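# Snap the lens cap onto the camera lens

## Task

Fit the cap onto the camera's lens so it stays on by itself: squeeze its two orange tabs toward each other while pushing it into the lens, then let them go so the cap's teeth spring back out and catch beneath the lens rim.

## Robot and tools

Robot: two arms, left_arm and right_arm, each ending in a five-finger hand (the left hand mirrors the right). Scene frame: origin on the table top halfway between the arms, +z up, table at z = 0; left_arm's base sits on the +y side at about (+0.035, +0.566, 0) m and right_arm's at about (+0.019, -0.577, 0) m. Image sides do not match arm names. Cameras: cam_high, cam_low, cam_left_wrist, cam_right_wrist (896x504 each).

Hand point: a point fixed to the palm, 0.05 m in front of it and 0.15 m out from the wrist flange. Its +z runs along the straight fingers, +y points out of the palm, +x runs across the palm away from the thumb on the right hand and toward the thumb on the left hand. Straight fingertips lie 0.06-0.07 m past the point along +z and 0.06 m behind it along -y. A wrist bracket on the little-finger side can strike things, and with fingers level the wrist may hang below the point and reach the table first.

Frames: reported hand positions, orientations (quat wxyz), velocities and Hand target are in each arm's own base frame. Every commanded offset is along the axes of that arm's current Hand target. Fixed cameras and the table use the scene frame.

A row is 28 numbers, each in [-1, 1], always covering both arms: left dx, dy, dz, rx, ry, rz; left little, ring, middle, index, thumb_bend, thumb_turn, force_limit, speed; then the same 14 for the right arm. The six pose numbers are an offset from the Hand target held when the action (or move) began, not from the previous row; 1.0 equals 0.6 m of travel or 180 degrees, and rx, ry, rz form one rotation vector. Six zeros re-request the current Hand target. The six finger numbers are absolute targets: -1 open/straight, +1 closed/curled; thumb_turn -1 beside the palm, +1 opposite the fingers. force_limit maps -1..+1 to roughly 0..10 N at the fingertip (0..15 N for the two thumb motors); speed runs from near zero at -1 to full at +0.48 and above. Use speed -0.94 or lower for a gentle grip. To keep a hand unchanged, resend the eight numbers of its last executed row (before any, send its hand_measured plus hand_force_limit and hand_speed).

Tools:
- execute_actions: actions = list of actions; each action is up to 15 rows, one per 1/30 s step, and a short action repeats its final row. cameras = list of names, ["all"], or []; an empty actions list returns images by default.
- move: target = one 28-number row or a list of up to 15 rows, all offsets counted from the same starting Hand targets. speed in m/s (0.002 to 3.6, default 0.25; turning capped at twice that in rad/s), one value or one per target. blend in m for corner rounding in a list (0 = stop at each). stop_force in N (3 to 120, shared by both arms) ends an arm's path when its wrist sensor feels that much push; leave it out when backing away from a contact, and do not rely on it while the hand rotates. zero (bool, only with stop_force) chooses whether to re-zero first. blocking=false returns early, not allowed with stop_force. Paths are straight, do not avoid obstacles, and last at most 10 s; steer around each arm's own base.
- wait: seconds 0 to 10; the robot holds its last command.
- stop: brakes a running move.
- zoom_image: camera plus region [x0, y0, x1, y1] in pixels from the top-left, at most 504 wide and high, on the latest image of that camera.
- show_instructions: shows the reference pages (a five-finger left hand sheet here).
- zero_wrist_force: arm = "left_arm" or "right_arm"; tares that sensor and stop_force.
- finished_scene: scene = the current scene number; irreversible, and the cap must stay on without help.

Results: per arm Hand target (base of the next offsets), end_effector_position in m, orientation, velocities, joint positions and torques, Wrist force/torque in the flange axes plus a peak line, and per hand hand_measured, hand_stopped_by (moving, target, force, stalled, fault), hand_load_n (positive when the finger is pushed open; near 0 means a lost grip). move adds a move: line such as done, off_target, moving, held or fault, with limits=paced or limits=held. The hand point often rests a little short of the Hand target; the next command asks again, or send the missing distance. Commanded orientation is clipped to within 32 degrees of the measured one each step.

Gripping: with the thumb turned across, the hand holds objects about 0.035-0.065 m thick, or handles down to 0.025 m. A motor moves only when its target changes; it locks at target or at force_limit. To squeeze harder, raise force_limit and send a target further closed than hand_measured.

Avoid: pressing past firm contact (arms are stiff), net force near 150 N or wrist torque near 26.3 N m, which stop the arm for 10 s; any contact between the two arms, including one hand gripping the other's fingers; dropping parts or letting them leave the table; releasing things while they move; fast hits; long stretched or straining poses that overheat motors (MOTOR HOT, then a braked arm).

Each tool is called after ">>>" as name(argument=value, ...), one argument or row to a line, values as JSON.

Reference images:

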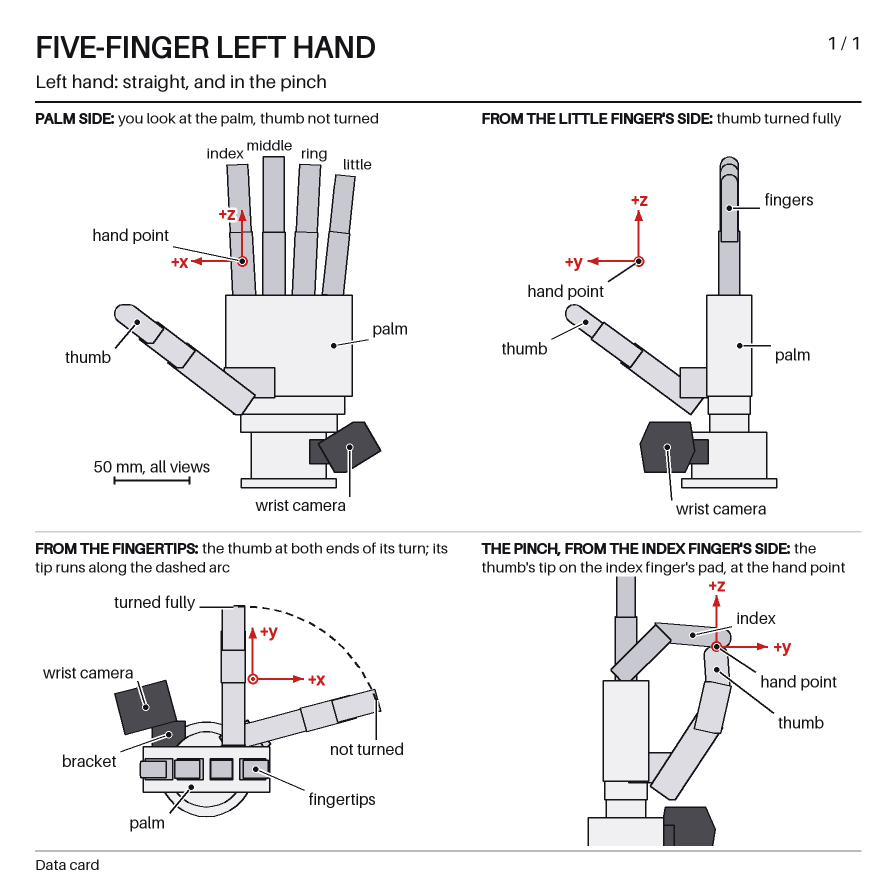

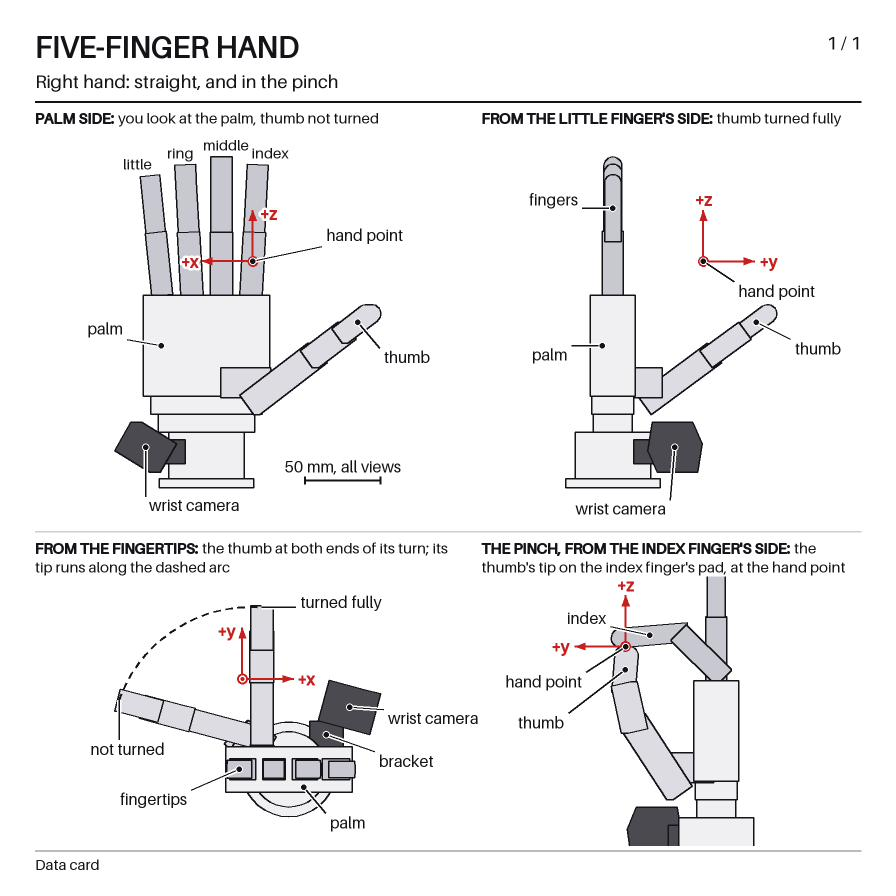

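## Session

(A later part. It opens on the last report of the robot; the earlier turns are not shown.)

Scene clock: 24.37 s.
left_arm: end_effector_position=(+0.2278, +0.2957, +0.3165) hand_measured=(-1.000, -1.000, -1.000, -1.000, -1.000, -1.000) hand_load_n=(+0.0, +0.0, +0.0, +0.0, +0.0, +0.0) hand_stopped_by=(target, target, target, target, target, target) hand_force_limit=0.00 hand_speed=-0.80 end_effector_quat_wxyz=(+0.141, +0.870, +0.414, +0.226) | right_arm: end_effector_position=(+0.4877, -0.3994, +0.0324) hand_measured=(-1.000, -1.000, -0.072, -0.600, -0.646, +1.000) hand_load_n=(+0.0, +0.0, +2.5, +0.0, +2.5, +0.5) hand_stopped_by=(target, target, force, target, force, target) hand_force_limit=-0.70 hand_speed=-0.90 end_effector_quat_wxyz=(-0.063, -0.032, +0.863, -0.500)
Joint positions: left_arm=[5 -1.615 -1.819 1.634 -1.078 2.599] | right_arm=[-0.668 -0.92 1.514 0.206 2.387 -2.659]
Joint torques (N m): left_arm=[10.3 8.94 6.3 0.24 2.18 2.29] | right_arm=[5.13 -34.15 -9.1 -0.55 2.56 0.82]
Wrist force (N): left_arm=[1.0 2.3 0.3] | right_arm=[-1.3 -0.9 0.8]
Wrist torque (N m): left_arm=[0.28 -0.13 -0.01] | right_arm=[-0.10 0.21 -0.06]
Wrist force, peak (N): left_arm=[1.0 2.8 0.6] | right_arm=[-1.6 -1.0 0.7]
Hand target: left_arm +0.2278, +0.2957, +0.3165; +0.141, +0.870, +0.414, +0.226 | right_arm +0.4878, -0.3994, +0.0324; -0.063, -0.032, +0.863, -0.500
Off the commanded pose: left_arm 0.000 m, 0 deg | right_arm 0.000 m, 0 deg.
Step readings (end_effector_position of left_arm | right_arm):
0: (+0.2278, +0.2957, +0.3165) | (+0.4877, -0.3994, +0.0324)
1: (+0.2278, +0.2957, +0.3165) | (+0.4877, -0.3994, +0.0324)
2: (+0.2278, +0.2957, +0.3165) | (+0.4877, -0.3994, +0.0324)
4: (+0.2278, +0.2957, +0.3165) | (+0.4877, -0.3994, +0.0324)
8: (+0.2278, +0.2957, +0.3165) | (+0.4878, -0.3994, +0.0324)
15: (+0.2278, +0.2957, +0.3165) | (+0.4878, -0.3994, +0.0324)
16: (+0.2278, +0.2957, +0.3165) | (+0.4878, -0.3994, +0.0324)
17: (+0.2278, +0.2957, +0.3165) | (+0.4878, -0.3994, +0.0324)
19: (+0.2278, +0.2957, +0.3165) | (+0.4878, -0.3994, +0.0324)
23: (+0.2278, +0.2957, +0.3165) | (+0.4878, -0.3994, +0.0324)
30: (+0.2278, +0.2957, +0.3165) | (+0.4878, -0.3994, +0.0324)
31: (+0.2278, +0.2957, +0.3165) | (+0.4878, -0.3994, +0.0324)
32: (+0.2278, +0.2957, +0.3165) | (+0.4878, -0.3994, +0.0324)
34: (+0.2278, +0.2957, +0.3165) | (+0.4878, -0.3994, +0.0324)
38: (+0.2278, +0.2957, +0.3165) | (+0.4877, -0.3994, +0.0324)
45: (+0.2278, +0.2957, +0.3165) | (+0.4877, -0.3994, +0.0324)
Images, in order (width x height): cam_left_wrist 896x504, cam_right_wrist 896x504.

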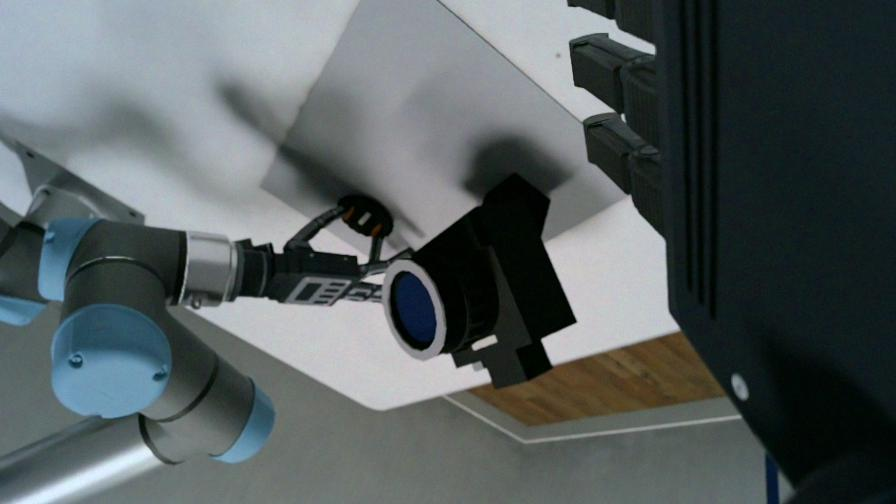

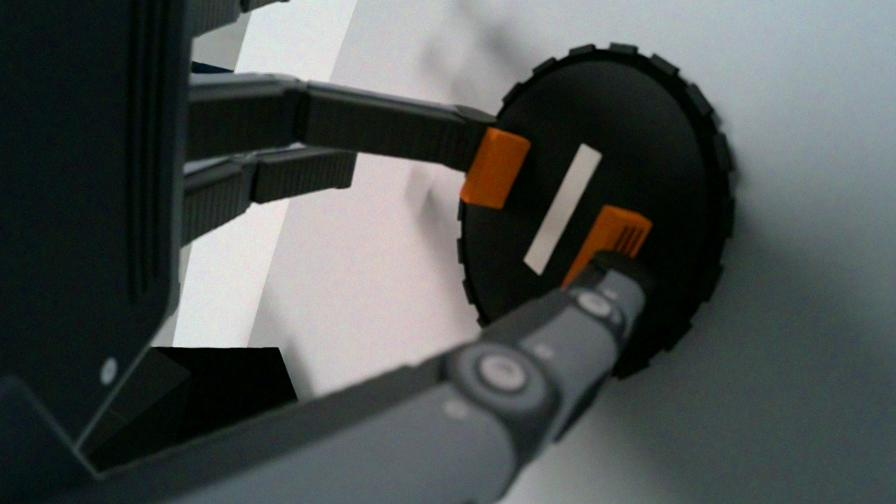

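>>> execute_actions(
  actions=[
    [[0,0,0,0,0,0,-1,-1,-1,-1,-1,-1,0,-0.8, 0,0,0,0,0,0,-1,-1,0.4,-0.6,-0.3,1,0,-0.9]],
    [[0,0,0,0,0,0,-1,-1,-1,-1,-1,-1,0,-0.8, 0,0,0,0,0,0,-1,-1,0.4,-0.6,-0.3,1,0,-0.9]],
    [[0,0,0,0,0,0,-1,-1,-1,-1,-1,-1,0,-0.8, 0,0,0,0,0,0,-1,-1,0.4,-0.6,-0.3,1,0,-0.9]],
  ],
  cameras=["cam_right_wrist"],
)

Scene clock: 26.30 s.
left_arm: end_effector_position=(+0.2278, +0.2957, +0.3165) hand_measured=(-1.000, -1.000, -1.000, -1.000, -1.000, -1.000) hand_load_n=(+0.0, +0.0, +0.0, +0.0, +0.0, +0.0) hand_stopped_by=(target, target, target, target, target, target) hand_force_limit=0.00 hand_speed=-0.80 end_effector_quat_wxyz=(+0.141, +0.870, +0.414, +0.226) | right_arm: end_effector_position=(+0.4878, -0.3994, +0.0324) hand_measured=(-1.000, -1.000, +0.018, -0.600, -0.594, +1.000) hand_load_n=(+0.0, +0.0, +6.5, +0.0, +7.5, +2.0) hand_stopped_by=(target, target, force, target, force, target) hand_force_limit=0.00 hand_speed=-0.90 end_effector_quat_wxyz=(-0.063, -0.032, +0.863, -0.500)
Joint positions: left_arm=[5 -1.615 -1.819 1.634 -1.078 2.599] | right_arm=[-0.668 -0.92 1.514 0.206 2.387 -2.659]
Joint torques (N m): left_arm=[10.08 8.97 7.5 0.03 2.13 2.22] | right_arm=[6.44 -35.02 -10.03 -0.48 2.62 0.81]
Wrist force (N): left_arm=[0.9 2.2 0.5] | right_arm=[-1.4 -0.4 0.7]
Wrist torque (N m): left_arm=[0.25 -0.11 -0.02] | right_arm=[-0.05 0.21 -0.04]
Wrist force, peak (N): left_arm=[0.8 3.0 0.1] | right_arm=[-1.6 -0.4 0.9]
Hand target: left_arm +0.2278, +0.2957, +0.3165; +0.141, +0.870, +0.414, +0.226 | right_arm +0.4878, -0.3994, +0.0324; -0.063, -0.032, +0.863, -0.500
Off the commanded pose: left_arm 0.000 m, 0 deg | right_arm 0.000 m, 0 deg.
Step readings (end_effector_position of left_arm | right_arm):
0: (+0.2278, +0.2957, +0.3165) | (+0.4877, -0.3994, +0.0324)
1: (+0.2278, +0.2957, +0.3165) | (+0.4877, -0.3994, +0.0324)
2: (+0.2278, +0.2957, +0.3165) | (+0.4877, -0.3994, +0.0324)
4: (+0.2278, +0.2957, +0.3165) | (+0.4877, -0.3994, +0.0324)
8: (+0.2278, +0.2957, +0.3165) | (+0.4878, -0.3994, +0.0324)
15: (+0.2278, +0.2957, +0.3165) | (+0.4878, -0.3994, +0.0324)
16: (+0.2278, +0.2957, +0.3165) | (+0.4878, -0.3994, +0.0324)
17: (+0.2278, +0.2957, +0.3165) | (+0.4878, -0.3994, +0.0324)
19: (+0.2278, +0.2957, +0.3165) | (+0.4878, -0.3994, +0.0324)
23: (+0.2278, +0.2957, +0.3165) | (+0.4878, -0.3994, +0.0324)
30: (+0.2278, +0.2957, +0.3165) | (+0.4878, -0.3994, +0.0324)
31: (+0.2278, +0.2957, +0.3165) | (+0.4878, -0.3994, +0.0324)
32: (+0.2278, +0.2957, +0.3165) | (+0.4878, -0.3994, +0.0324)
34: (+0.2278, +0.2957, +0.3165) | (+0.4878, -0.3994, +0.0324)
38: (+0.2278, +0.2957, +0.3165) | (+0.4878, -0.3994, +0.0324)
45: (+0.2278, +0.2957, +0.3165) | (+0.4878, -0.3994, +0.0324)
Images, in order (width x height): cam_right_wrist 896x504.

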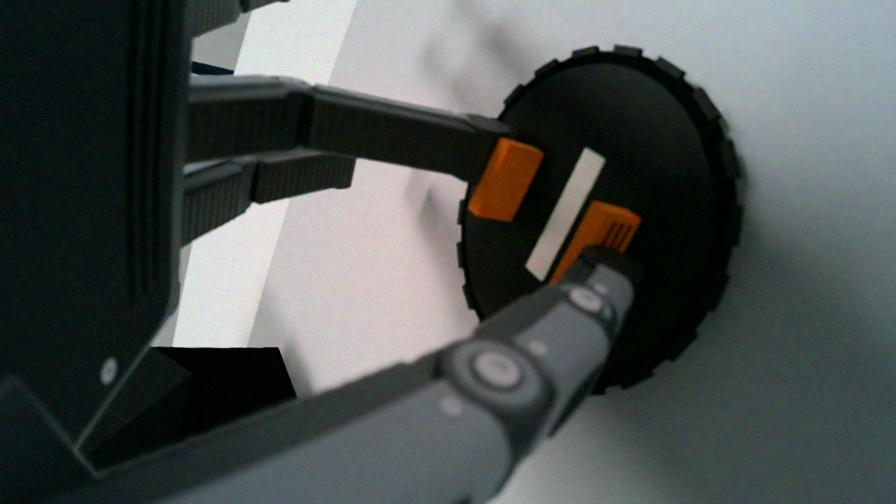

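Squeeze to full.

>>> execute_actions(
  actions=[
    [[0,0,0,0,0,0,-1,-1,-1,-1,-1,-1,0,-0.8, 0,0,0,0,0,0,-1,-1,0.6,-0.6,-0.1,1,0.6,-0.9]],
    [[0,0,0,0,0,0,-1,-1,-1,-1,-1,-1,0,-0.8, 0,0,0,0,0,0,-1,-1,0.6,-0.6,-0.1,1,0.6,-0.9]],
    [[0,0,0,0,0,0,-1,-1,-1,-1,-1,-1,0,-0.8, 0,0,0,0,0,0,-1,-1,0.6,-0.6,-0.1,1,0.6,-0.9]],
  ],
  cameras=["cam_right_wrist"],
)

Scene clock: 28.10 s.
left_arm: end_effector_position=(+0.2278, +0.2957, +0.3165) hand_measured=(-1.000, -1.000, -1.000, -1.000, -1.000, -1.000) hand_load_n=(+0.0, +0.0, +0.0, +0.0, +0.0, +0.0) hand_stopped_by=(target, target, target, target, target, target) hand_force_limit=0.00 hand_speed=-0.80 end_effector_quat_wxyz=(+0.141, +0.870, +0.414, +0.226) | right_arm: end_effector_position=(+0.4878, -0.3994, +0.0324) hand_measured=(-1.000, -1.000, +0.024, -0.600, -0.576, +1.000) hand_load_n=(+0.0, +0.0, +10.0, +0.0, +12.0, +3.0) hand_stopped_by=(target, target, force, target, force, target) hand_force_limit=0.60 hand_speed=-0.90 end_effector_quat_wxyz=(-0.063, -0.032, +0.863, -0.500)
Joint positions: left_arm=[5 -1.615 -1.819 1.634 -1.078 2.599] | right_arm=[-0.668 -0.92 1.514 0.206 2.387 -2.659]
Joint torques (N m): left_arm=[9.94 9.24 7.25 0.05 2.07 2.21] | right_arm=[5.96 -36.42 -9.95 -0.17 2.55 0.78]
Wrist force (N): left_arm=[0.4 2.3 0.2] | right_arm=[-1.4 0.0 0.8]
Wrist torque (N m): left_arm=[0.28 -0.05 -0.06] | right_arm=[0.00 0.20 -0.03]
Wrist force, peak (N): left_arm=[1.0 2.8 0.6] | right_arm=[-1.5 -0.5 1.2]
Hand target: left_arm +0.2278, +0.2957, +0.3165; +0.141, +0.870, +0.414, +0.226 | right_arm +0.4878, -0.3994, +0.0324; -0.063, -0.032, +0.863, -0.500
Off the commanded pose: left_arm 0.000 m, 0 deg | right_arm 0.000 m, 0 deg.
Step readings (end_effector_position of left_arm | right_arm):
0: (+0.2278, +0.2957, +0.3165) | (+0.4878, -0.3994, +0.0324)
1: (+0.2278, +0.2957, +0.3165) | (+0.4878, -0.3994, +0.0324)
2: (+0.2278, +0.2957, +0.3165) | (+0.4878, -0.3994, +0.0324)
4: (+0.2278, +0.2957, +0.3165) | (+0.4878, -0.3994, +0.0324)
8: (+0.2278, +0.2957, +0.3165) | (+0.4878, -0.3994, +0.0324)
15: (+0.2278, +0.2957, +0.3165) | (+0.4878, -0.3994, +0.0324)
16: (+0.2278, +0.2957, +0.3165) | (+0.4878, -0.3994, +0.0324)
17: (+0.2278, +0.2957, +0.3165) | (+0.4878, -0.3994, +0.0324)
19: (+0.2278, +0.2957, +0.3165) | (+0.4878, -0.3994, +0.0324)
23: (+0.2278, +0.2957, +0.3165) | (+0.4878, -0.3994, +0.0324)
30: (+0.2278, +0.2957, +0.3165) | (+0.4878, -0.3994, +0.0324)
31: (+0.2278, +0.2957, +0.3165) | (+0.4878, -0.3994, +0.0324)
32: (+0.2278, +0.2957, +0.3165) | (+0.4878, -0.3994, +0.0324)
34: (+0.2278, +0.2957, +0.3165) | (+0.4878, -0.3994, +0.0324)
38: (+0.2278, +0.2957, +0.3165) | (+0.4878, -0.3994, +0.0324)
45: (+0.2278, +0.2957, +0.3165) | (+0.4878, -0.3994, +0.0324)
Images, in order (width x height): cam_right_wrist 896x504.

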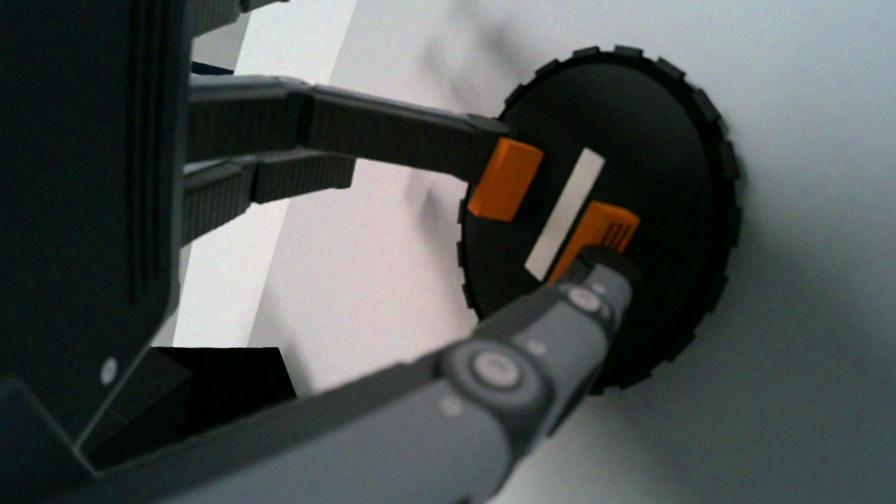

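>>> move(
  target=[0,0,0,0,0,0,-1,-1,-1,-1,-1,-1,0,-0.8, 0.0348,-0.215,-0.1232,0,0,0,-1,-1,0.6,-0.6,-0.1,1,0.6,-0.9],
  speed=0.09,
  cameras=["all"],
)

Scene clock: 30.30 s.
left_arm: end_effector_position=(+0.2278, +0.2957, +0.3165) hand_measured=(-1.000, -1.000, -1.000, -1.000, -1.000, -1.000) hand_load_n=(+0.0, +0.0, +0.0, +0.5, +0.0, +0.0) hand_stopped_by=(target, target, target, target, target, target) hand_force_limit=0.00 hand_speed=-0.80 end_effector_quat_wxyz=(+0.141, +0.870, +0.414, +0.226) | right_arm: end_effector_position=(+0.4880, -0.3993, +0.1825) hand_measured=(-1.000, -1.000, +0.024, -0.600, -0.576, +1.000) hand_load_n=(+0.0, +0.0, +10.5, +0.0, +12.0, +3.0) hand_stopped_by=(target, target, force, target, force, target) hand_force_limit=0.60 hand_speed=-0.90 end_effector_quat_wxyz=(-0.063, -0.031, +0.863, -0.500)
Joint positions: left_arm=[5 -1.615 -1.819 1.634 -1.078 2.599] | right_arm=[-0.668 -1.069 1.337 0.532 2.387 -2.659]
Joint torques (N m): left_arm=[9.95 9.66 7.35 0.14 2.14 2.25] | right_arm=[8.5 -33.98 -13.62 1.25 3.23 1.63]
Wrist force (N): left_arm=[1.2 2.8 0.4] | right_arm=[-1.2 -0.6 0.7]
Wrist torque (N m): left_arm=[0.34 -0.16 -0.03] | right_arm=[-0.07 0.18 -0.04]
Wrist force, peak (N): left_arm=[1.2 2.8 0.4] | right_arm=[-1.6 0.5 1.4]
Hand target: left_arm +0.2278, +0.2957, +0.3165; +0.141, +0.870, +0.414, +0.226 | right_arm +0.4879, -0.3993, +0.1825; -0.063, -0.032, +0.863, -0.500
Off the commanded pose: left_arm 0.000 m, 0 deg | right_arm 0.000 m, 0 deg.
move: done

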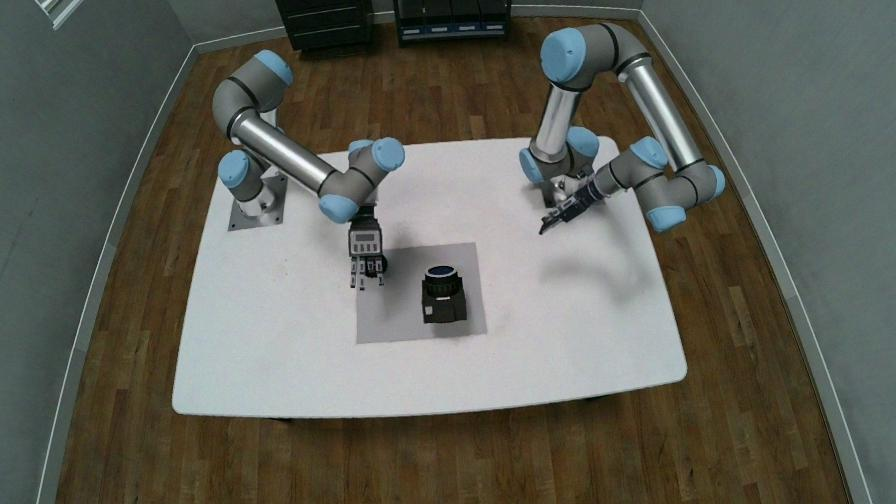

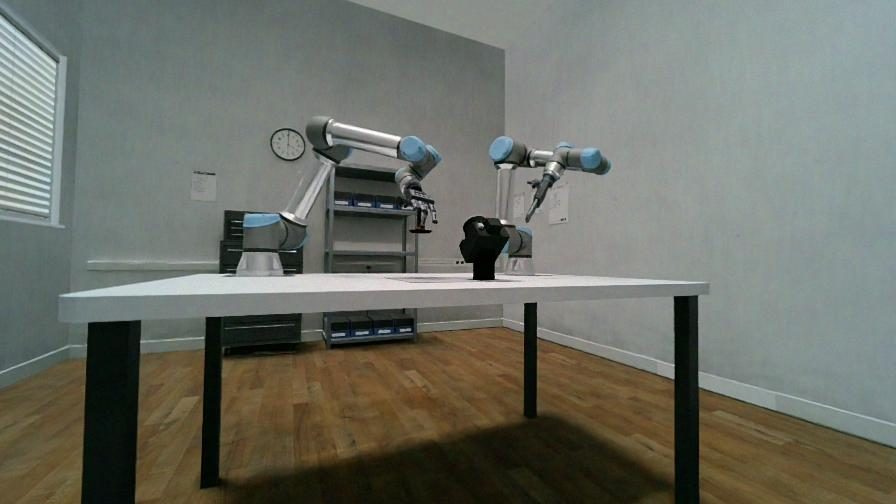

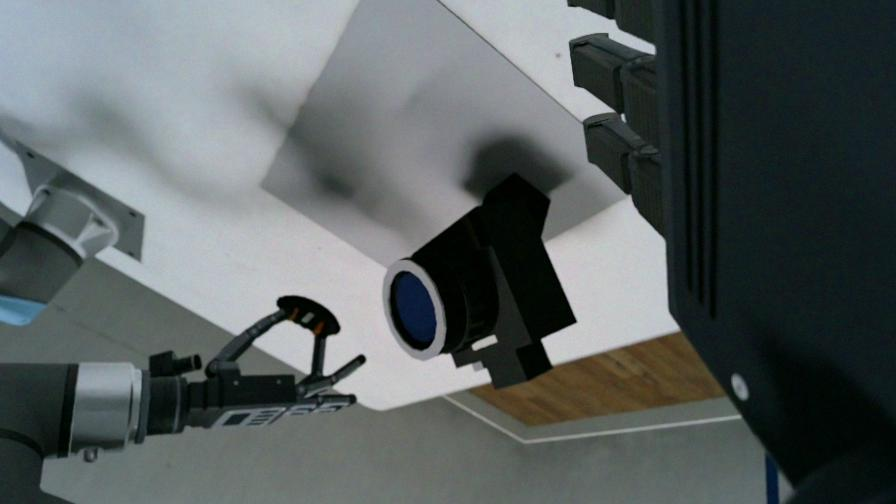

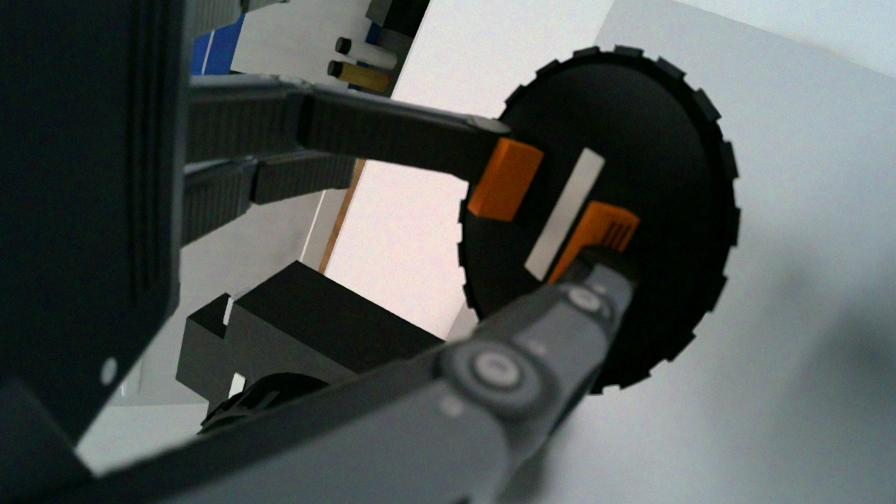

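>>> move(
  target=[0,0,0,0,0,0,-1,-1,-1,-1,-1,-1,0,-0.8, -0.0455,-0.1237,-0.1712,0.2342,-0.3004,-0.3805,-1,-1,0.6,-0.6,-0.1,1,0.6,-0.9],
  speed=0.2,
  cameras=["all"],
)

Scene clock: 35.93 s.
left_arm: end_effector_position=(+0.2278, +0.2957, +0.3165) hand_measured=(-1.000, -1.000, -1.000, -1.000, -1.000, -1.000) hand_load_n=(+0.0, -0.5, +0.0, +0.0, +0.0, +0.0) hand_stopped_by=(target, target, target, target, target, target) hand_force_limit=0.00 hand_speed=-0.80 end_effector_quat_wxyz=(+0.141, +0.870, +0.414, +0.226) | right_arm: end_effector_position=(+0.5316, -0.3475, +0.2930) hand_measured=(-1.000, -1.000, +0.024, -0.600, -0.576, +1.000) hand_load_n=(+0.0, +0.0, +10.5, +0.0, +12.0, +3.0) hand_stopped_by=(target, target, force, target, force, target) hand_force_limit=0.60 hand_speed=-0.90 end_effector_quat_wxyz=(-0.064, +0.707, -0.419, +0.566)
Joint positions: left_arm=[5 -1.615 -1.819 1.634 -1.078 2.599] | right_arm=[-0.912 -1.455 1.596 0.26 1.115 -4.248]
Joint torques (N m): left_arm=[9.89 9.74 7.34 0.14 1.94 2.21] | right_arm=[10.22 -33.55 -12.59 -0.16 -0.92 -0.65]
Wrist force (N): left_arm=[1.0 2.5 0.4] | right_arm=[-1.6 -0.1 1.4]
Wrist torque (N m): left_arm=[0.30 -0.12 -0.02] | right_arm=[-0.01 0.20 -0.08]
Wrist force, peak (N): left_arm=[1.0 2.9 0.3] | right_arm=[-1.7 0.1 1.8]
Hand target: left_arm +0.2278, +0.2957, +0.3165; +0.141, +0.870, +0.414, +0.226 | right_arm +0.5316, -0.3474, +0.2930; -0.064, +0.707, -0.419, +0.566
Off the commanded pose: left_arm 0.000 m, 0 deg | right_arm 0.000 m, 0 deg.
move: done

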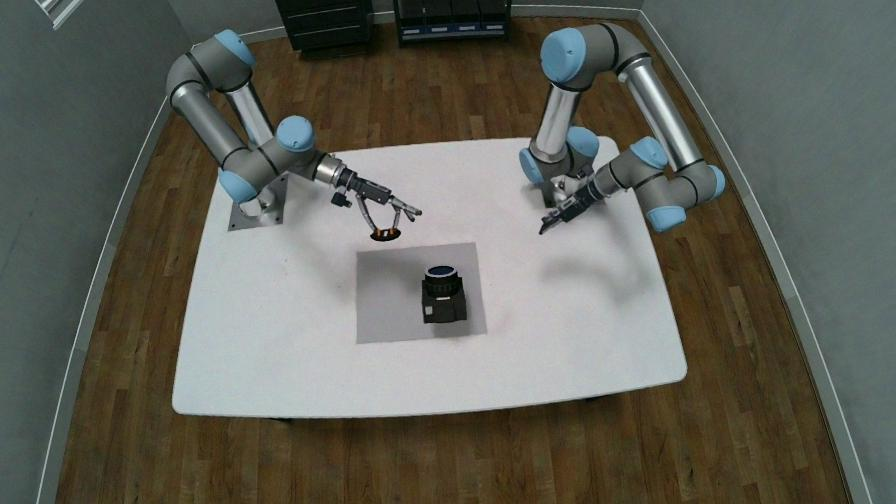

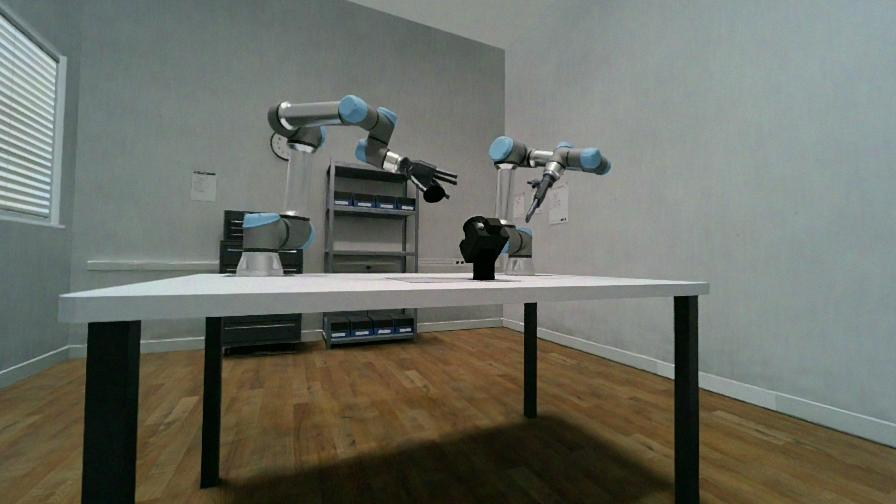

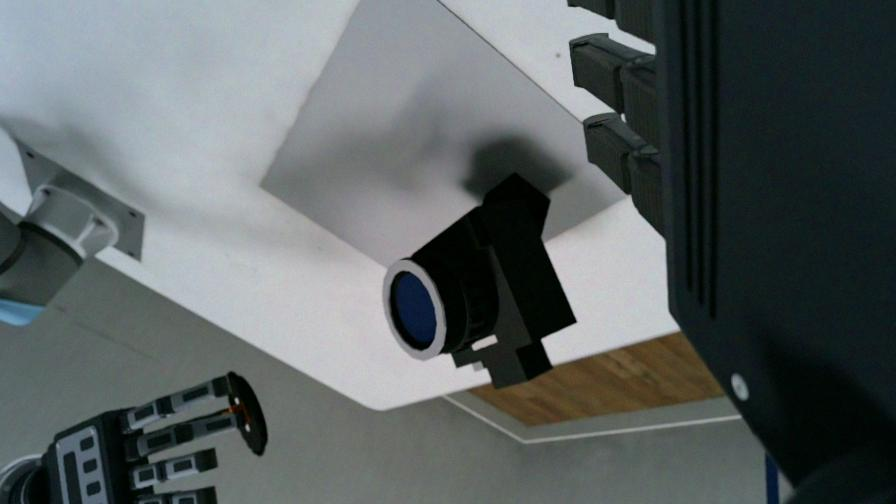

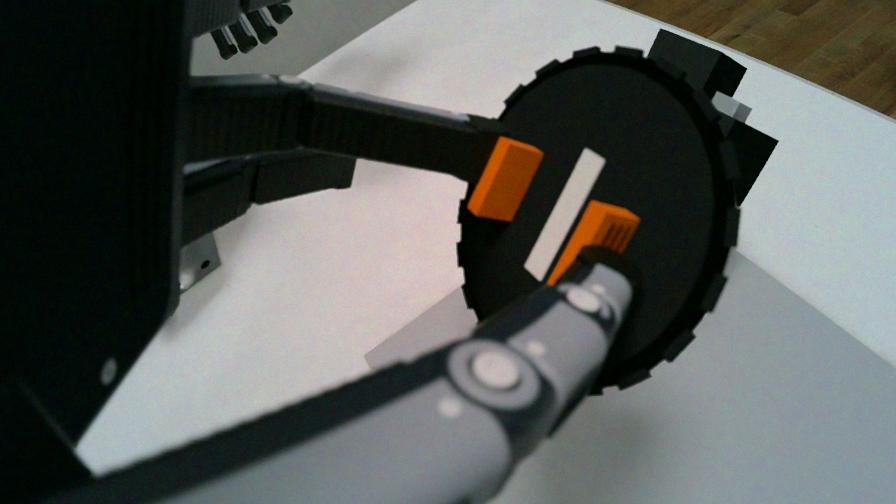

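>>> zoom_image(
  camera="cam_high",
  region=[340, 170, 480, 300],
)

>>> zoom_image(
  camera="cam_low",
  region=[390, 150, 530, 280],
)

>>> zoom_image(
  camera="cam_left_wrist",
  region=[120, 240, 480, 500],
)

Scaled by 3.600 from the camera's 896x504 image, which has a finer 1280x720 frame.

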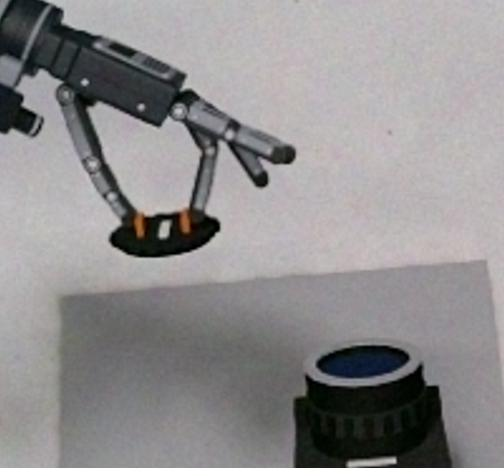

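Scaled by 3.600 from the camera's 896x504 image, which has a finer 1280x720 frame.

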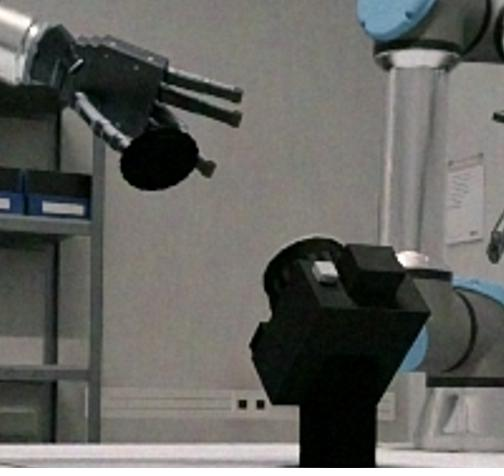

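Scaled by 1.400 from the camera's 896x504 image, which has a finer 1280x720 frame.

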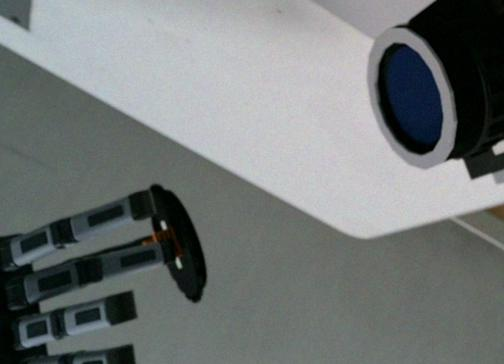

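>>> move(
  target=[0,0,0,0,0,0,-1,-1,-1,-1,-1,-1,0,-0.8, -0.0164,-0.0878,0.2346,0,0,0,-1,-1,0.6,-0.6,-0.1,1,0.6,-0.9],
  speed=0.12,
  cameras=["all"],
)

>>> zoom_image(
  camera="cam_high",
  region=[390, 210, 490, 310],
)

>>> zoom_image(
  camera="cam_low",
  region=[420, 160, 540, 270],
)

>>> zoom_image(
  camera="cam_left_wrist",
  region=[230, 220, 530, 460],
)

Scene clock: 41.30 s.
left_arm: end_effector_position=(+0.2278, +0.2957, +0.3165) hand_measured=(-1.000, -1.000, -1.000, -1.000, -1.000, -1.000) hand_load_n=(+0.0, +0.0, +0.0, +0.0, +0.0, +0.0) hand_stopped_by=(target, target, target, target, target, target) hand_force_limit=0.00 hand_speed=-0.80 end_effector_quat_wxyz=(+0.141, +0.870, +0.414, +0.226) | right_arm: end_effector_position=(+0.6791, -0.3610, +0.2661) hand_measured=(-1.000, -1.000, +0.024, -0.600, -0.576, +1.000) hand_load_n=(+0.0, +0.0, +10.5, +0.0, +12.0, +3.5) hand_stopped_by=(target, target, force, target, force, target) hand_force_limit=0.60 hand_speed=-0.90 end_effector_quat_wxyz=(-0.064, +0.707, -0.419, +0.566)
Joint positions: left_arm=[5 -1.615 -1.819 1.634 -1.078 2.599] | right_arm=[-0.704 -1.121 1.227 0.266 1.307 -4.165]
Joint torques (N m): left_arm=[9.99 9.42 7.76 0.18 1.97 2.17] | right_arm=[-7.26 -31.78 -25.28 -2.02 -1.92 -1.9]
Wrist force (N): left_arm=[0.8 2.3 0.2] | right_arm=[-1.4 0.2 1.3]
Wrist torque (N m): left_arm=[0.29 -0.10 -0.03] | right_arm=[0.06 0.18 -0.02]
Wrist force, peak (N): left_arm=[1.0 2.9 0.3] | right_arm=[-1.7 -0.1 2.4]
Hand target: left_arm +0.2278, +0.2957, +0.3165; +0.141, +0.870, +0.414, +0.226 | right_arm +0.6792, -0.3611, +0.2661; -0.064, +0.707, -0.419, +0.566
Off the commanded pose: left_arm 0.000 m, 0 deg | right_arm 0.000 m, 0 deg.
move: done

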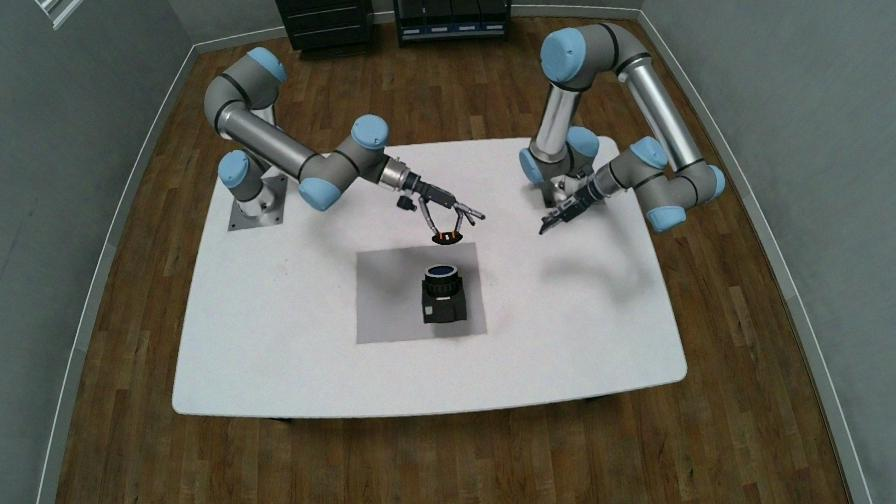

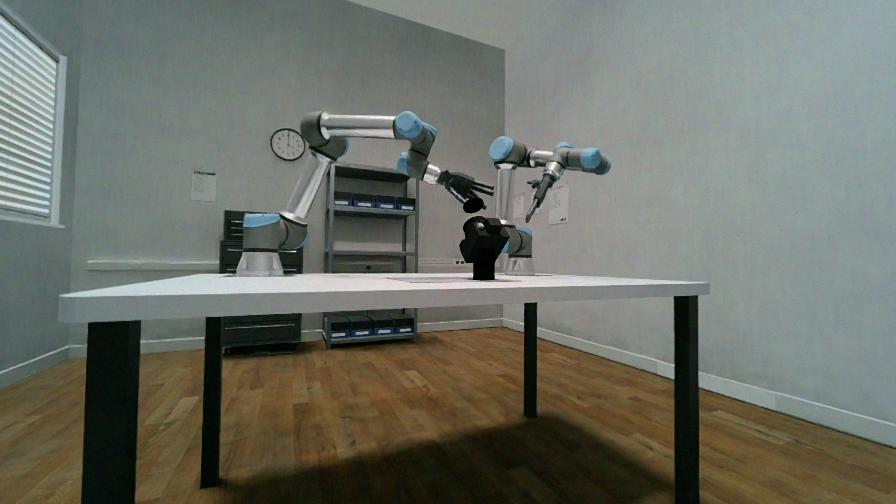

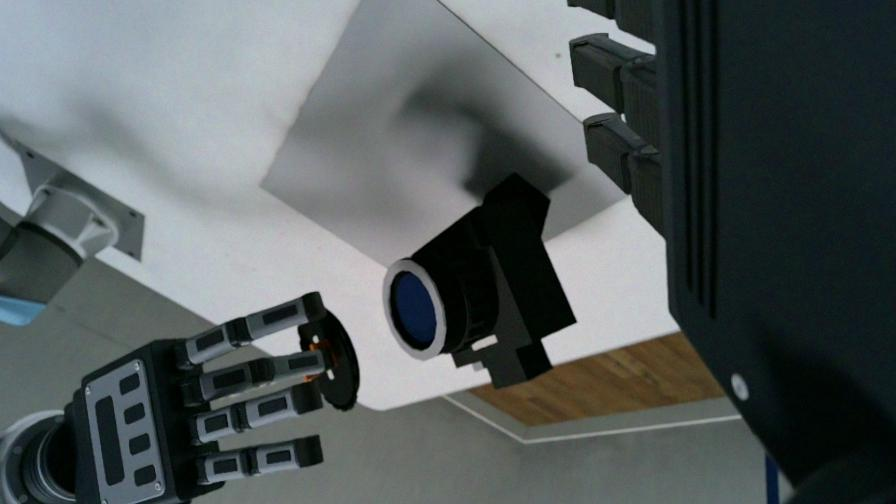

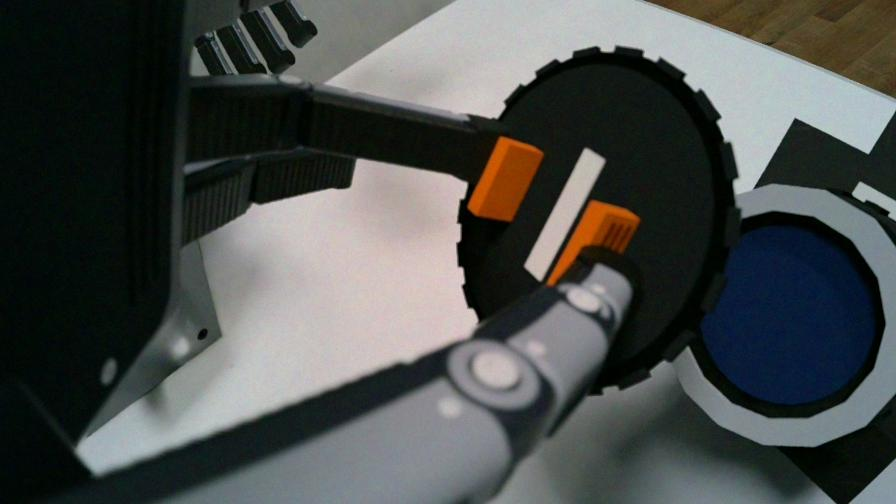

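Scaled by 5.040 from the camera's 896x504 image, which has a finer 1280x720 frame.

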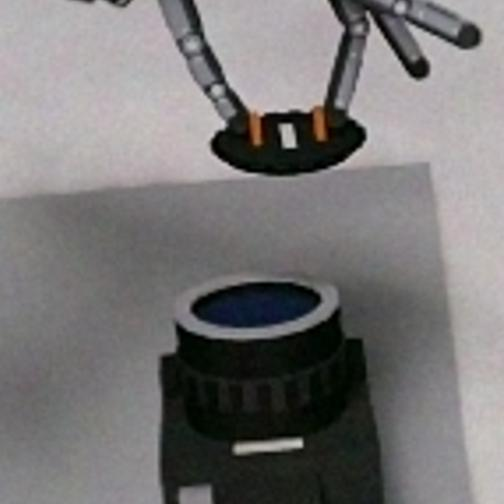

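Scaled by 4.200 from the camera's 896x504 image, which has a finer 1280x720 frame.

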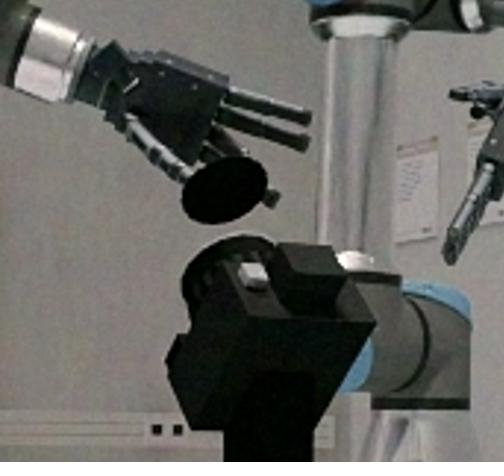

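Scaled by 1.680 from the camera's 896x504 image, which has a finer 1280x720 frame.

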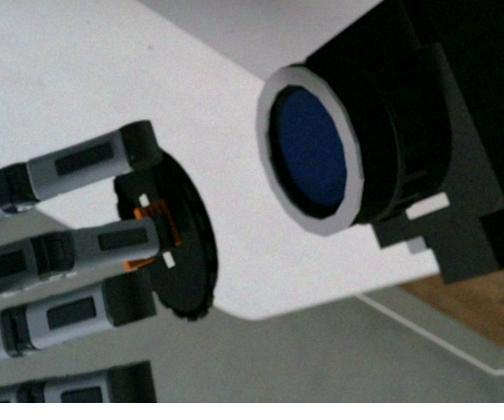

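>>> move(
  target=[0,0,0,0,0,0,-1,-1,-1,-1,-1,-1,0,-0.8, -0.0416,0.0788,0.0046,0,0,0,-1,-1,0.6,-0.6,-0.1,1,0.6,-0.9],
  speed=0.06,
  stop_force=8,
  cameras=["all"],
)

>>> zoom_image(
  camera="cam_high",
  region=[410, 220, 470, 290],
)

>>> zoom_image(
  camera="cam_low",
  region=[440, 180, 510, 250],
)

>>> zoom_image(
  camera="cam_left_wrist",
  region=[290, 220, 490, 400],
)

Scene clock: 45.00 s.
left_arm: end_effector_position=(+0.2278, +0.2957, +0.3165) hand_measured=(-1.000, -1.000, -1.000, -1.000, -1.000, -1.000) hand_load_n=(+0.0, +0.0, +0.0, +0.0, +0.0, +0.0) hand_stopped_by=(target, target, target, target, target, target) hand_force_limit=0.00 hand_speed=-0.80 end_effector_quat_wxyz=(+0.141, +0.870, +0.414, +0.226) | right_arm: end_effector_position=(+0.6568, -0.3758, +0.2198) hand_measured=(-1.000, -1.000, +0.024, -0.600, -0.576, +1.000) hand_load_n=(+0.0, +0.0, +10.5, +0.0, +12.0, +3.0) hand_stopped_by=(target, target, force, target, force, target) hand_force_limit=0.60 hand_speed=-0.90 end_effector_quat_wxyz=(-0.064, +0.707, -0.419, +0.566)
Joint positions: left_arm=[5 -1.615 -1.819 1.634 -1.078 2.599] | right_arm=[-0.753 -1.133 1.365 0.145 1.262 -4.184]
Joint torques (N m): left_arm=[10.62 10.34 8.16 0.13 1.84 2.15] | right_arm=[10.16 -37.43 -24.31 -1.76 2.41 1.58]
Wrist force (N): left_arm=[0.4 2.6 0.9] | right_arm=[-1.6 -0.1 1.4]
Wrist torque (N m): left_arm=[0.29 -0.03 -0.06] | right_arm=[-0.01 0.20 0.02]
Wrist force, peak (N): left_arm=[0.9 2.9 0.5] | right_arm=[-1.9 0.6 1.4]
Hand target: left_arm +0.2278, +0.2957, +0.3165; +0.141, +0.870, +0.414, +0.226 | right_arm +0.6568, -0.3758, +0.2197; -0.064, +0.707, -0.419, +0.566
Off the commanded pose: left_arm 0.000 m, 0 deg | right_arm 0.000 m, 0 deg.
move: done

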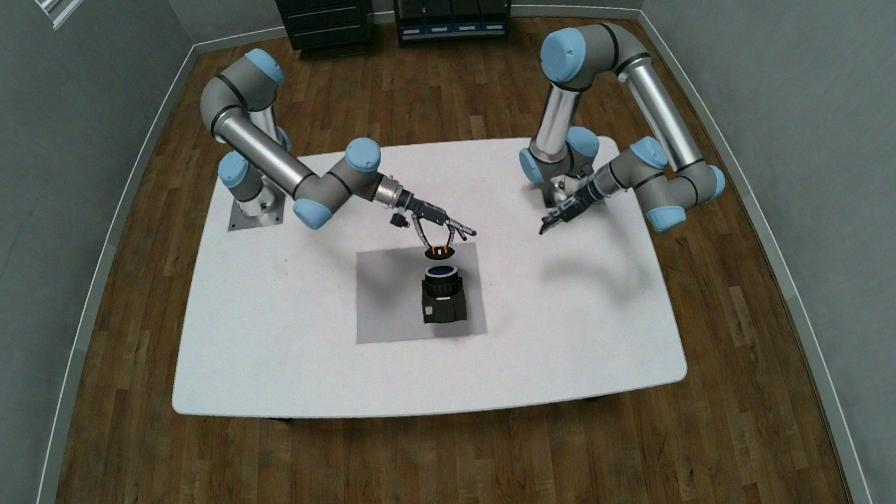

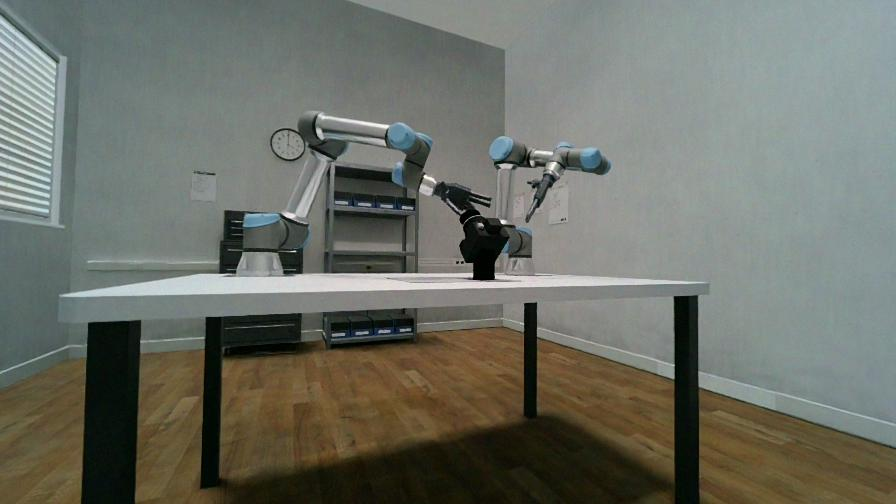

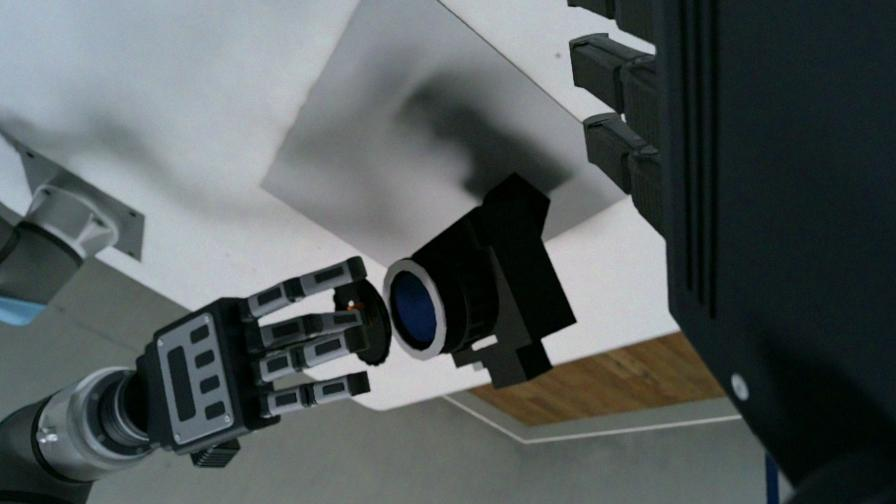

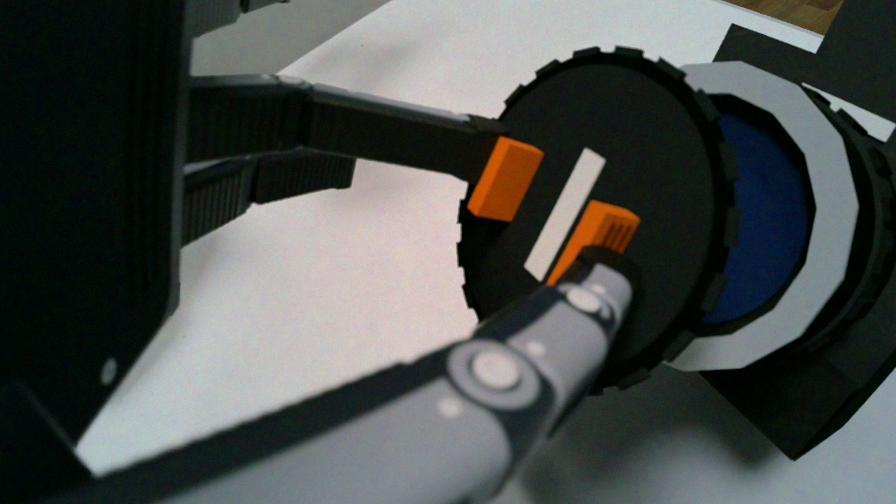

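Scaled by 7.200 from the camera's 896x504 image, which has a finer 1280x720 frame.

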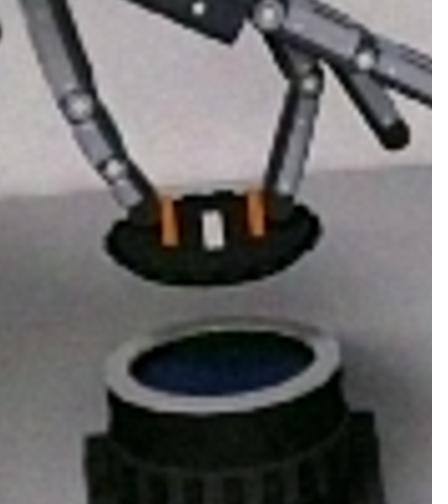

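Scaled by 7.200 from the camera's 896x504 image, which has a finer 1280x720 frame.

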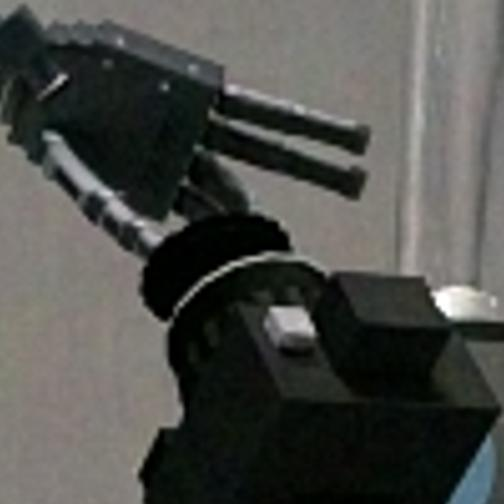

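Scaled by 2.520 from the camera's 896x504 image, which has a finer 1280x720 frame.

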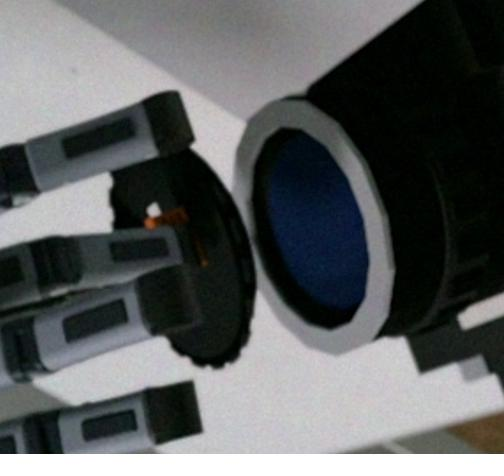

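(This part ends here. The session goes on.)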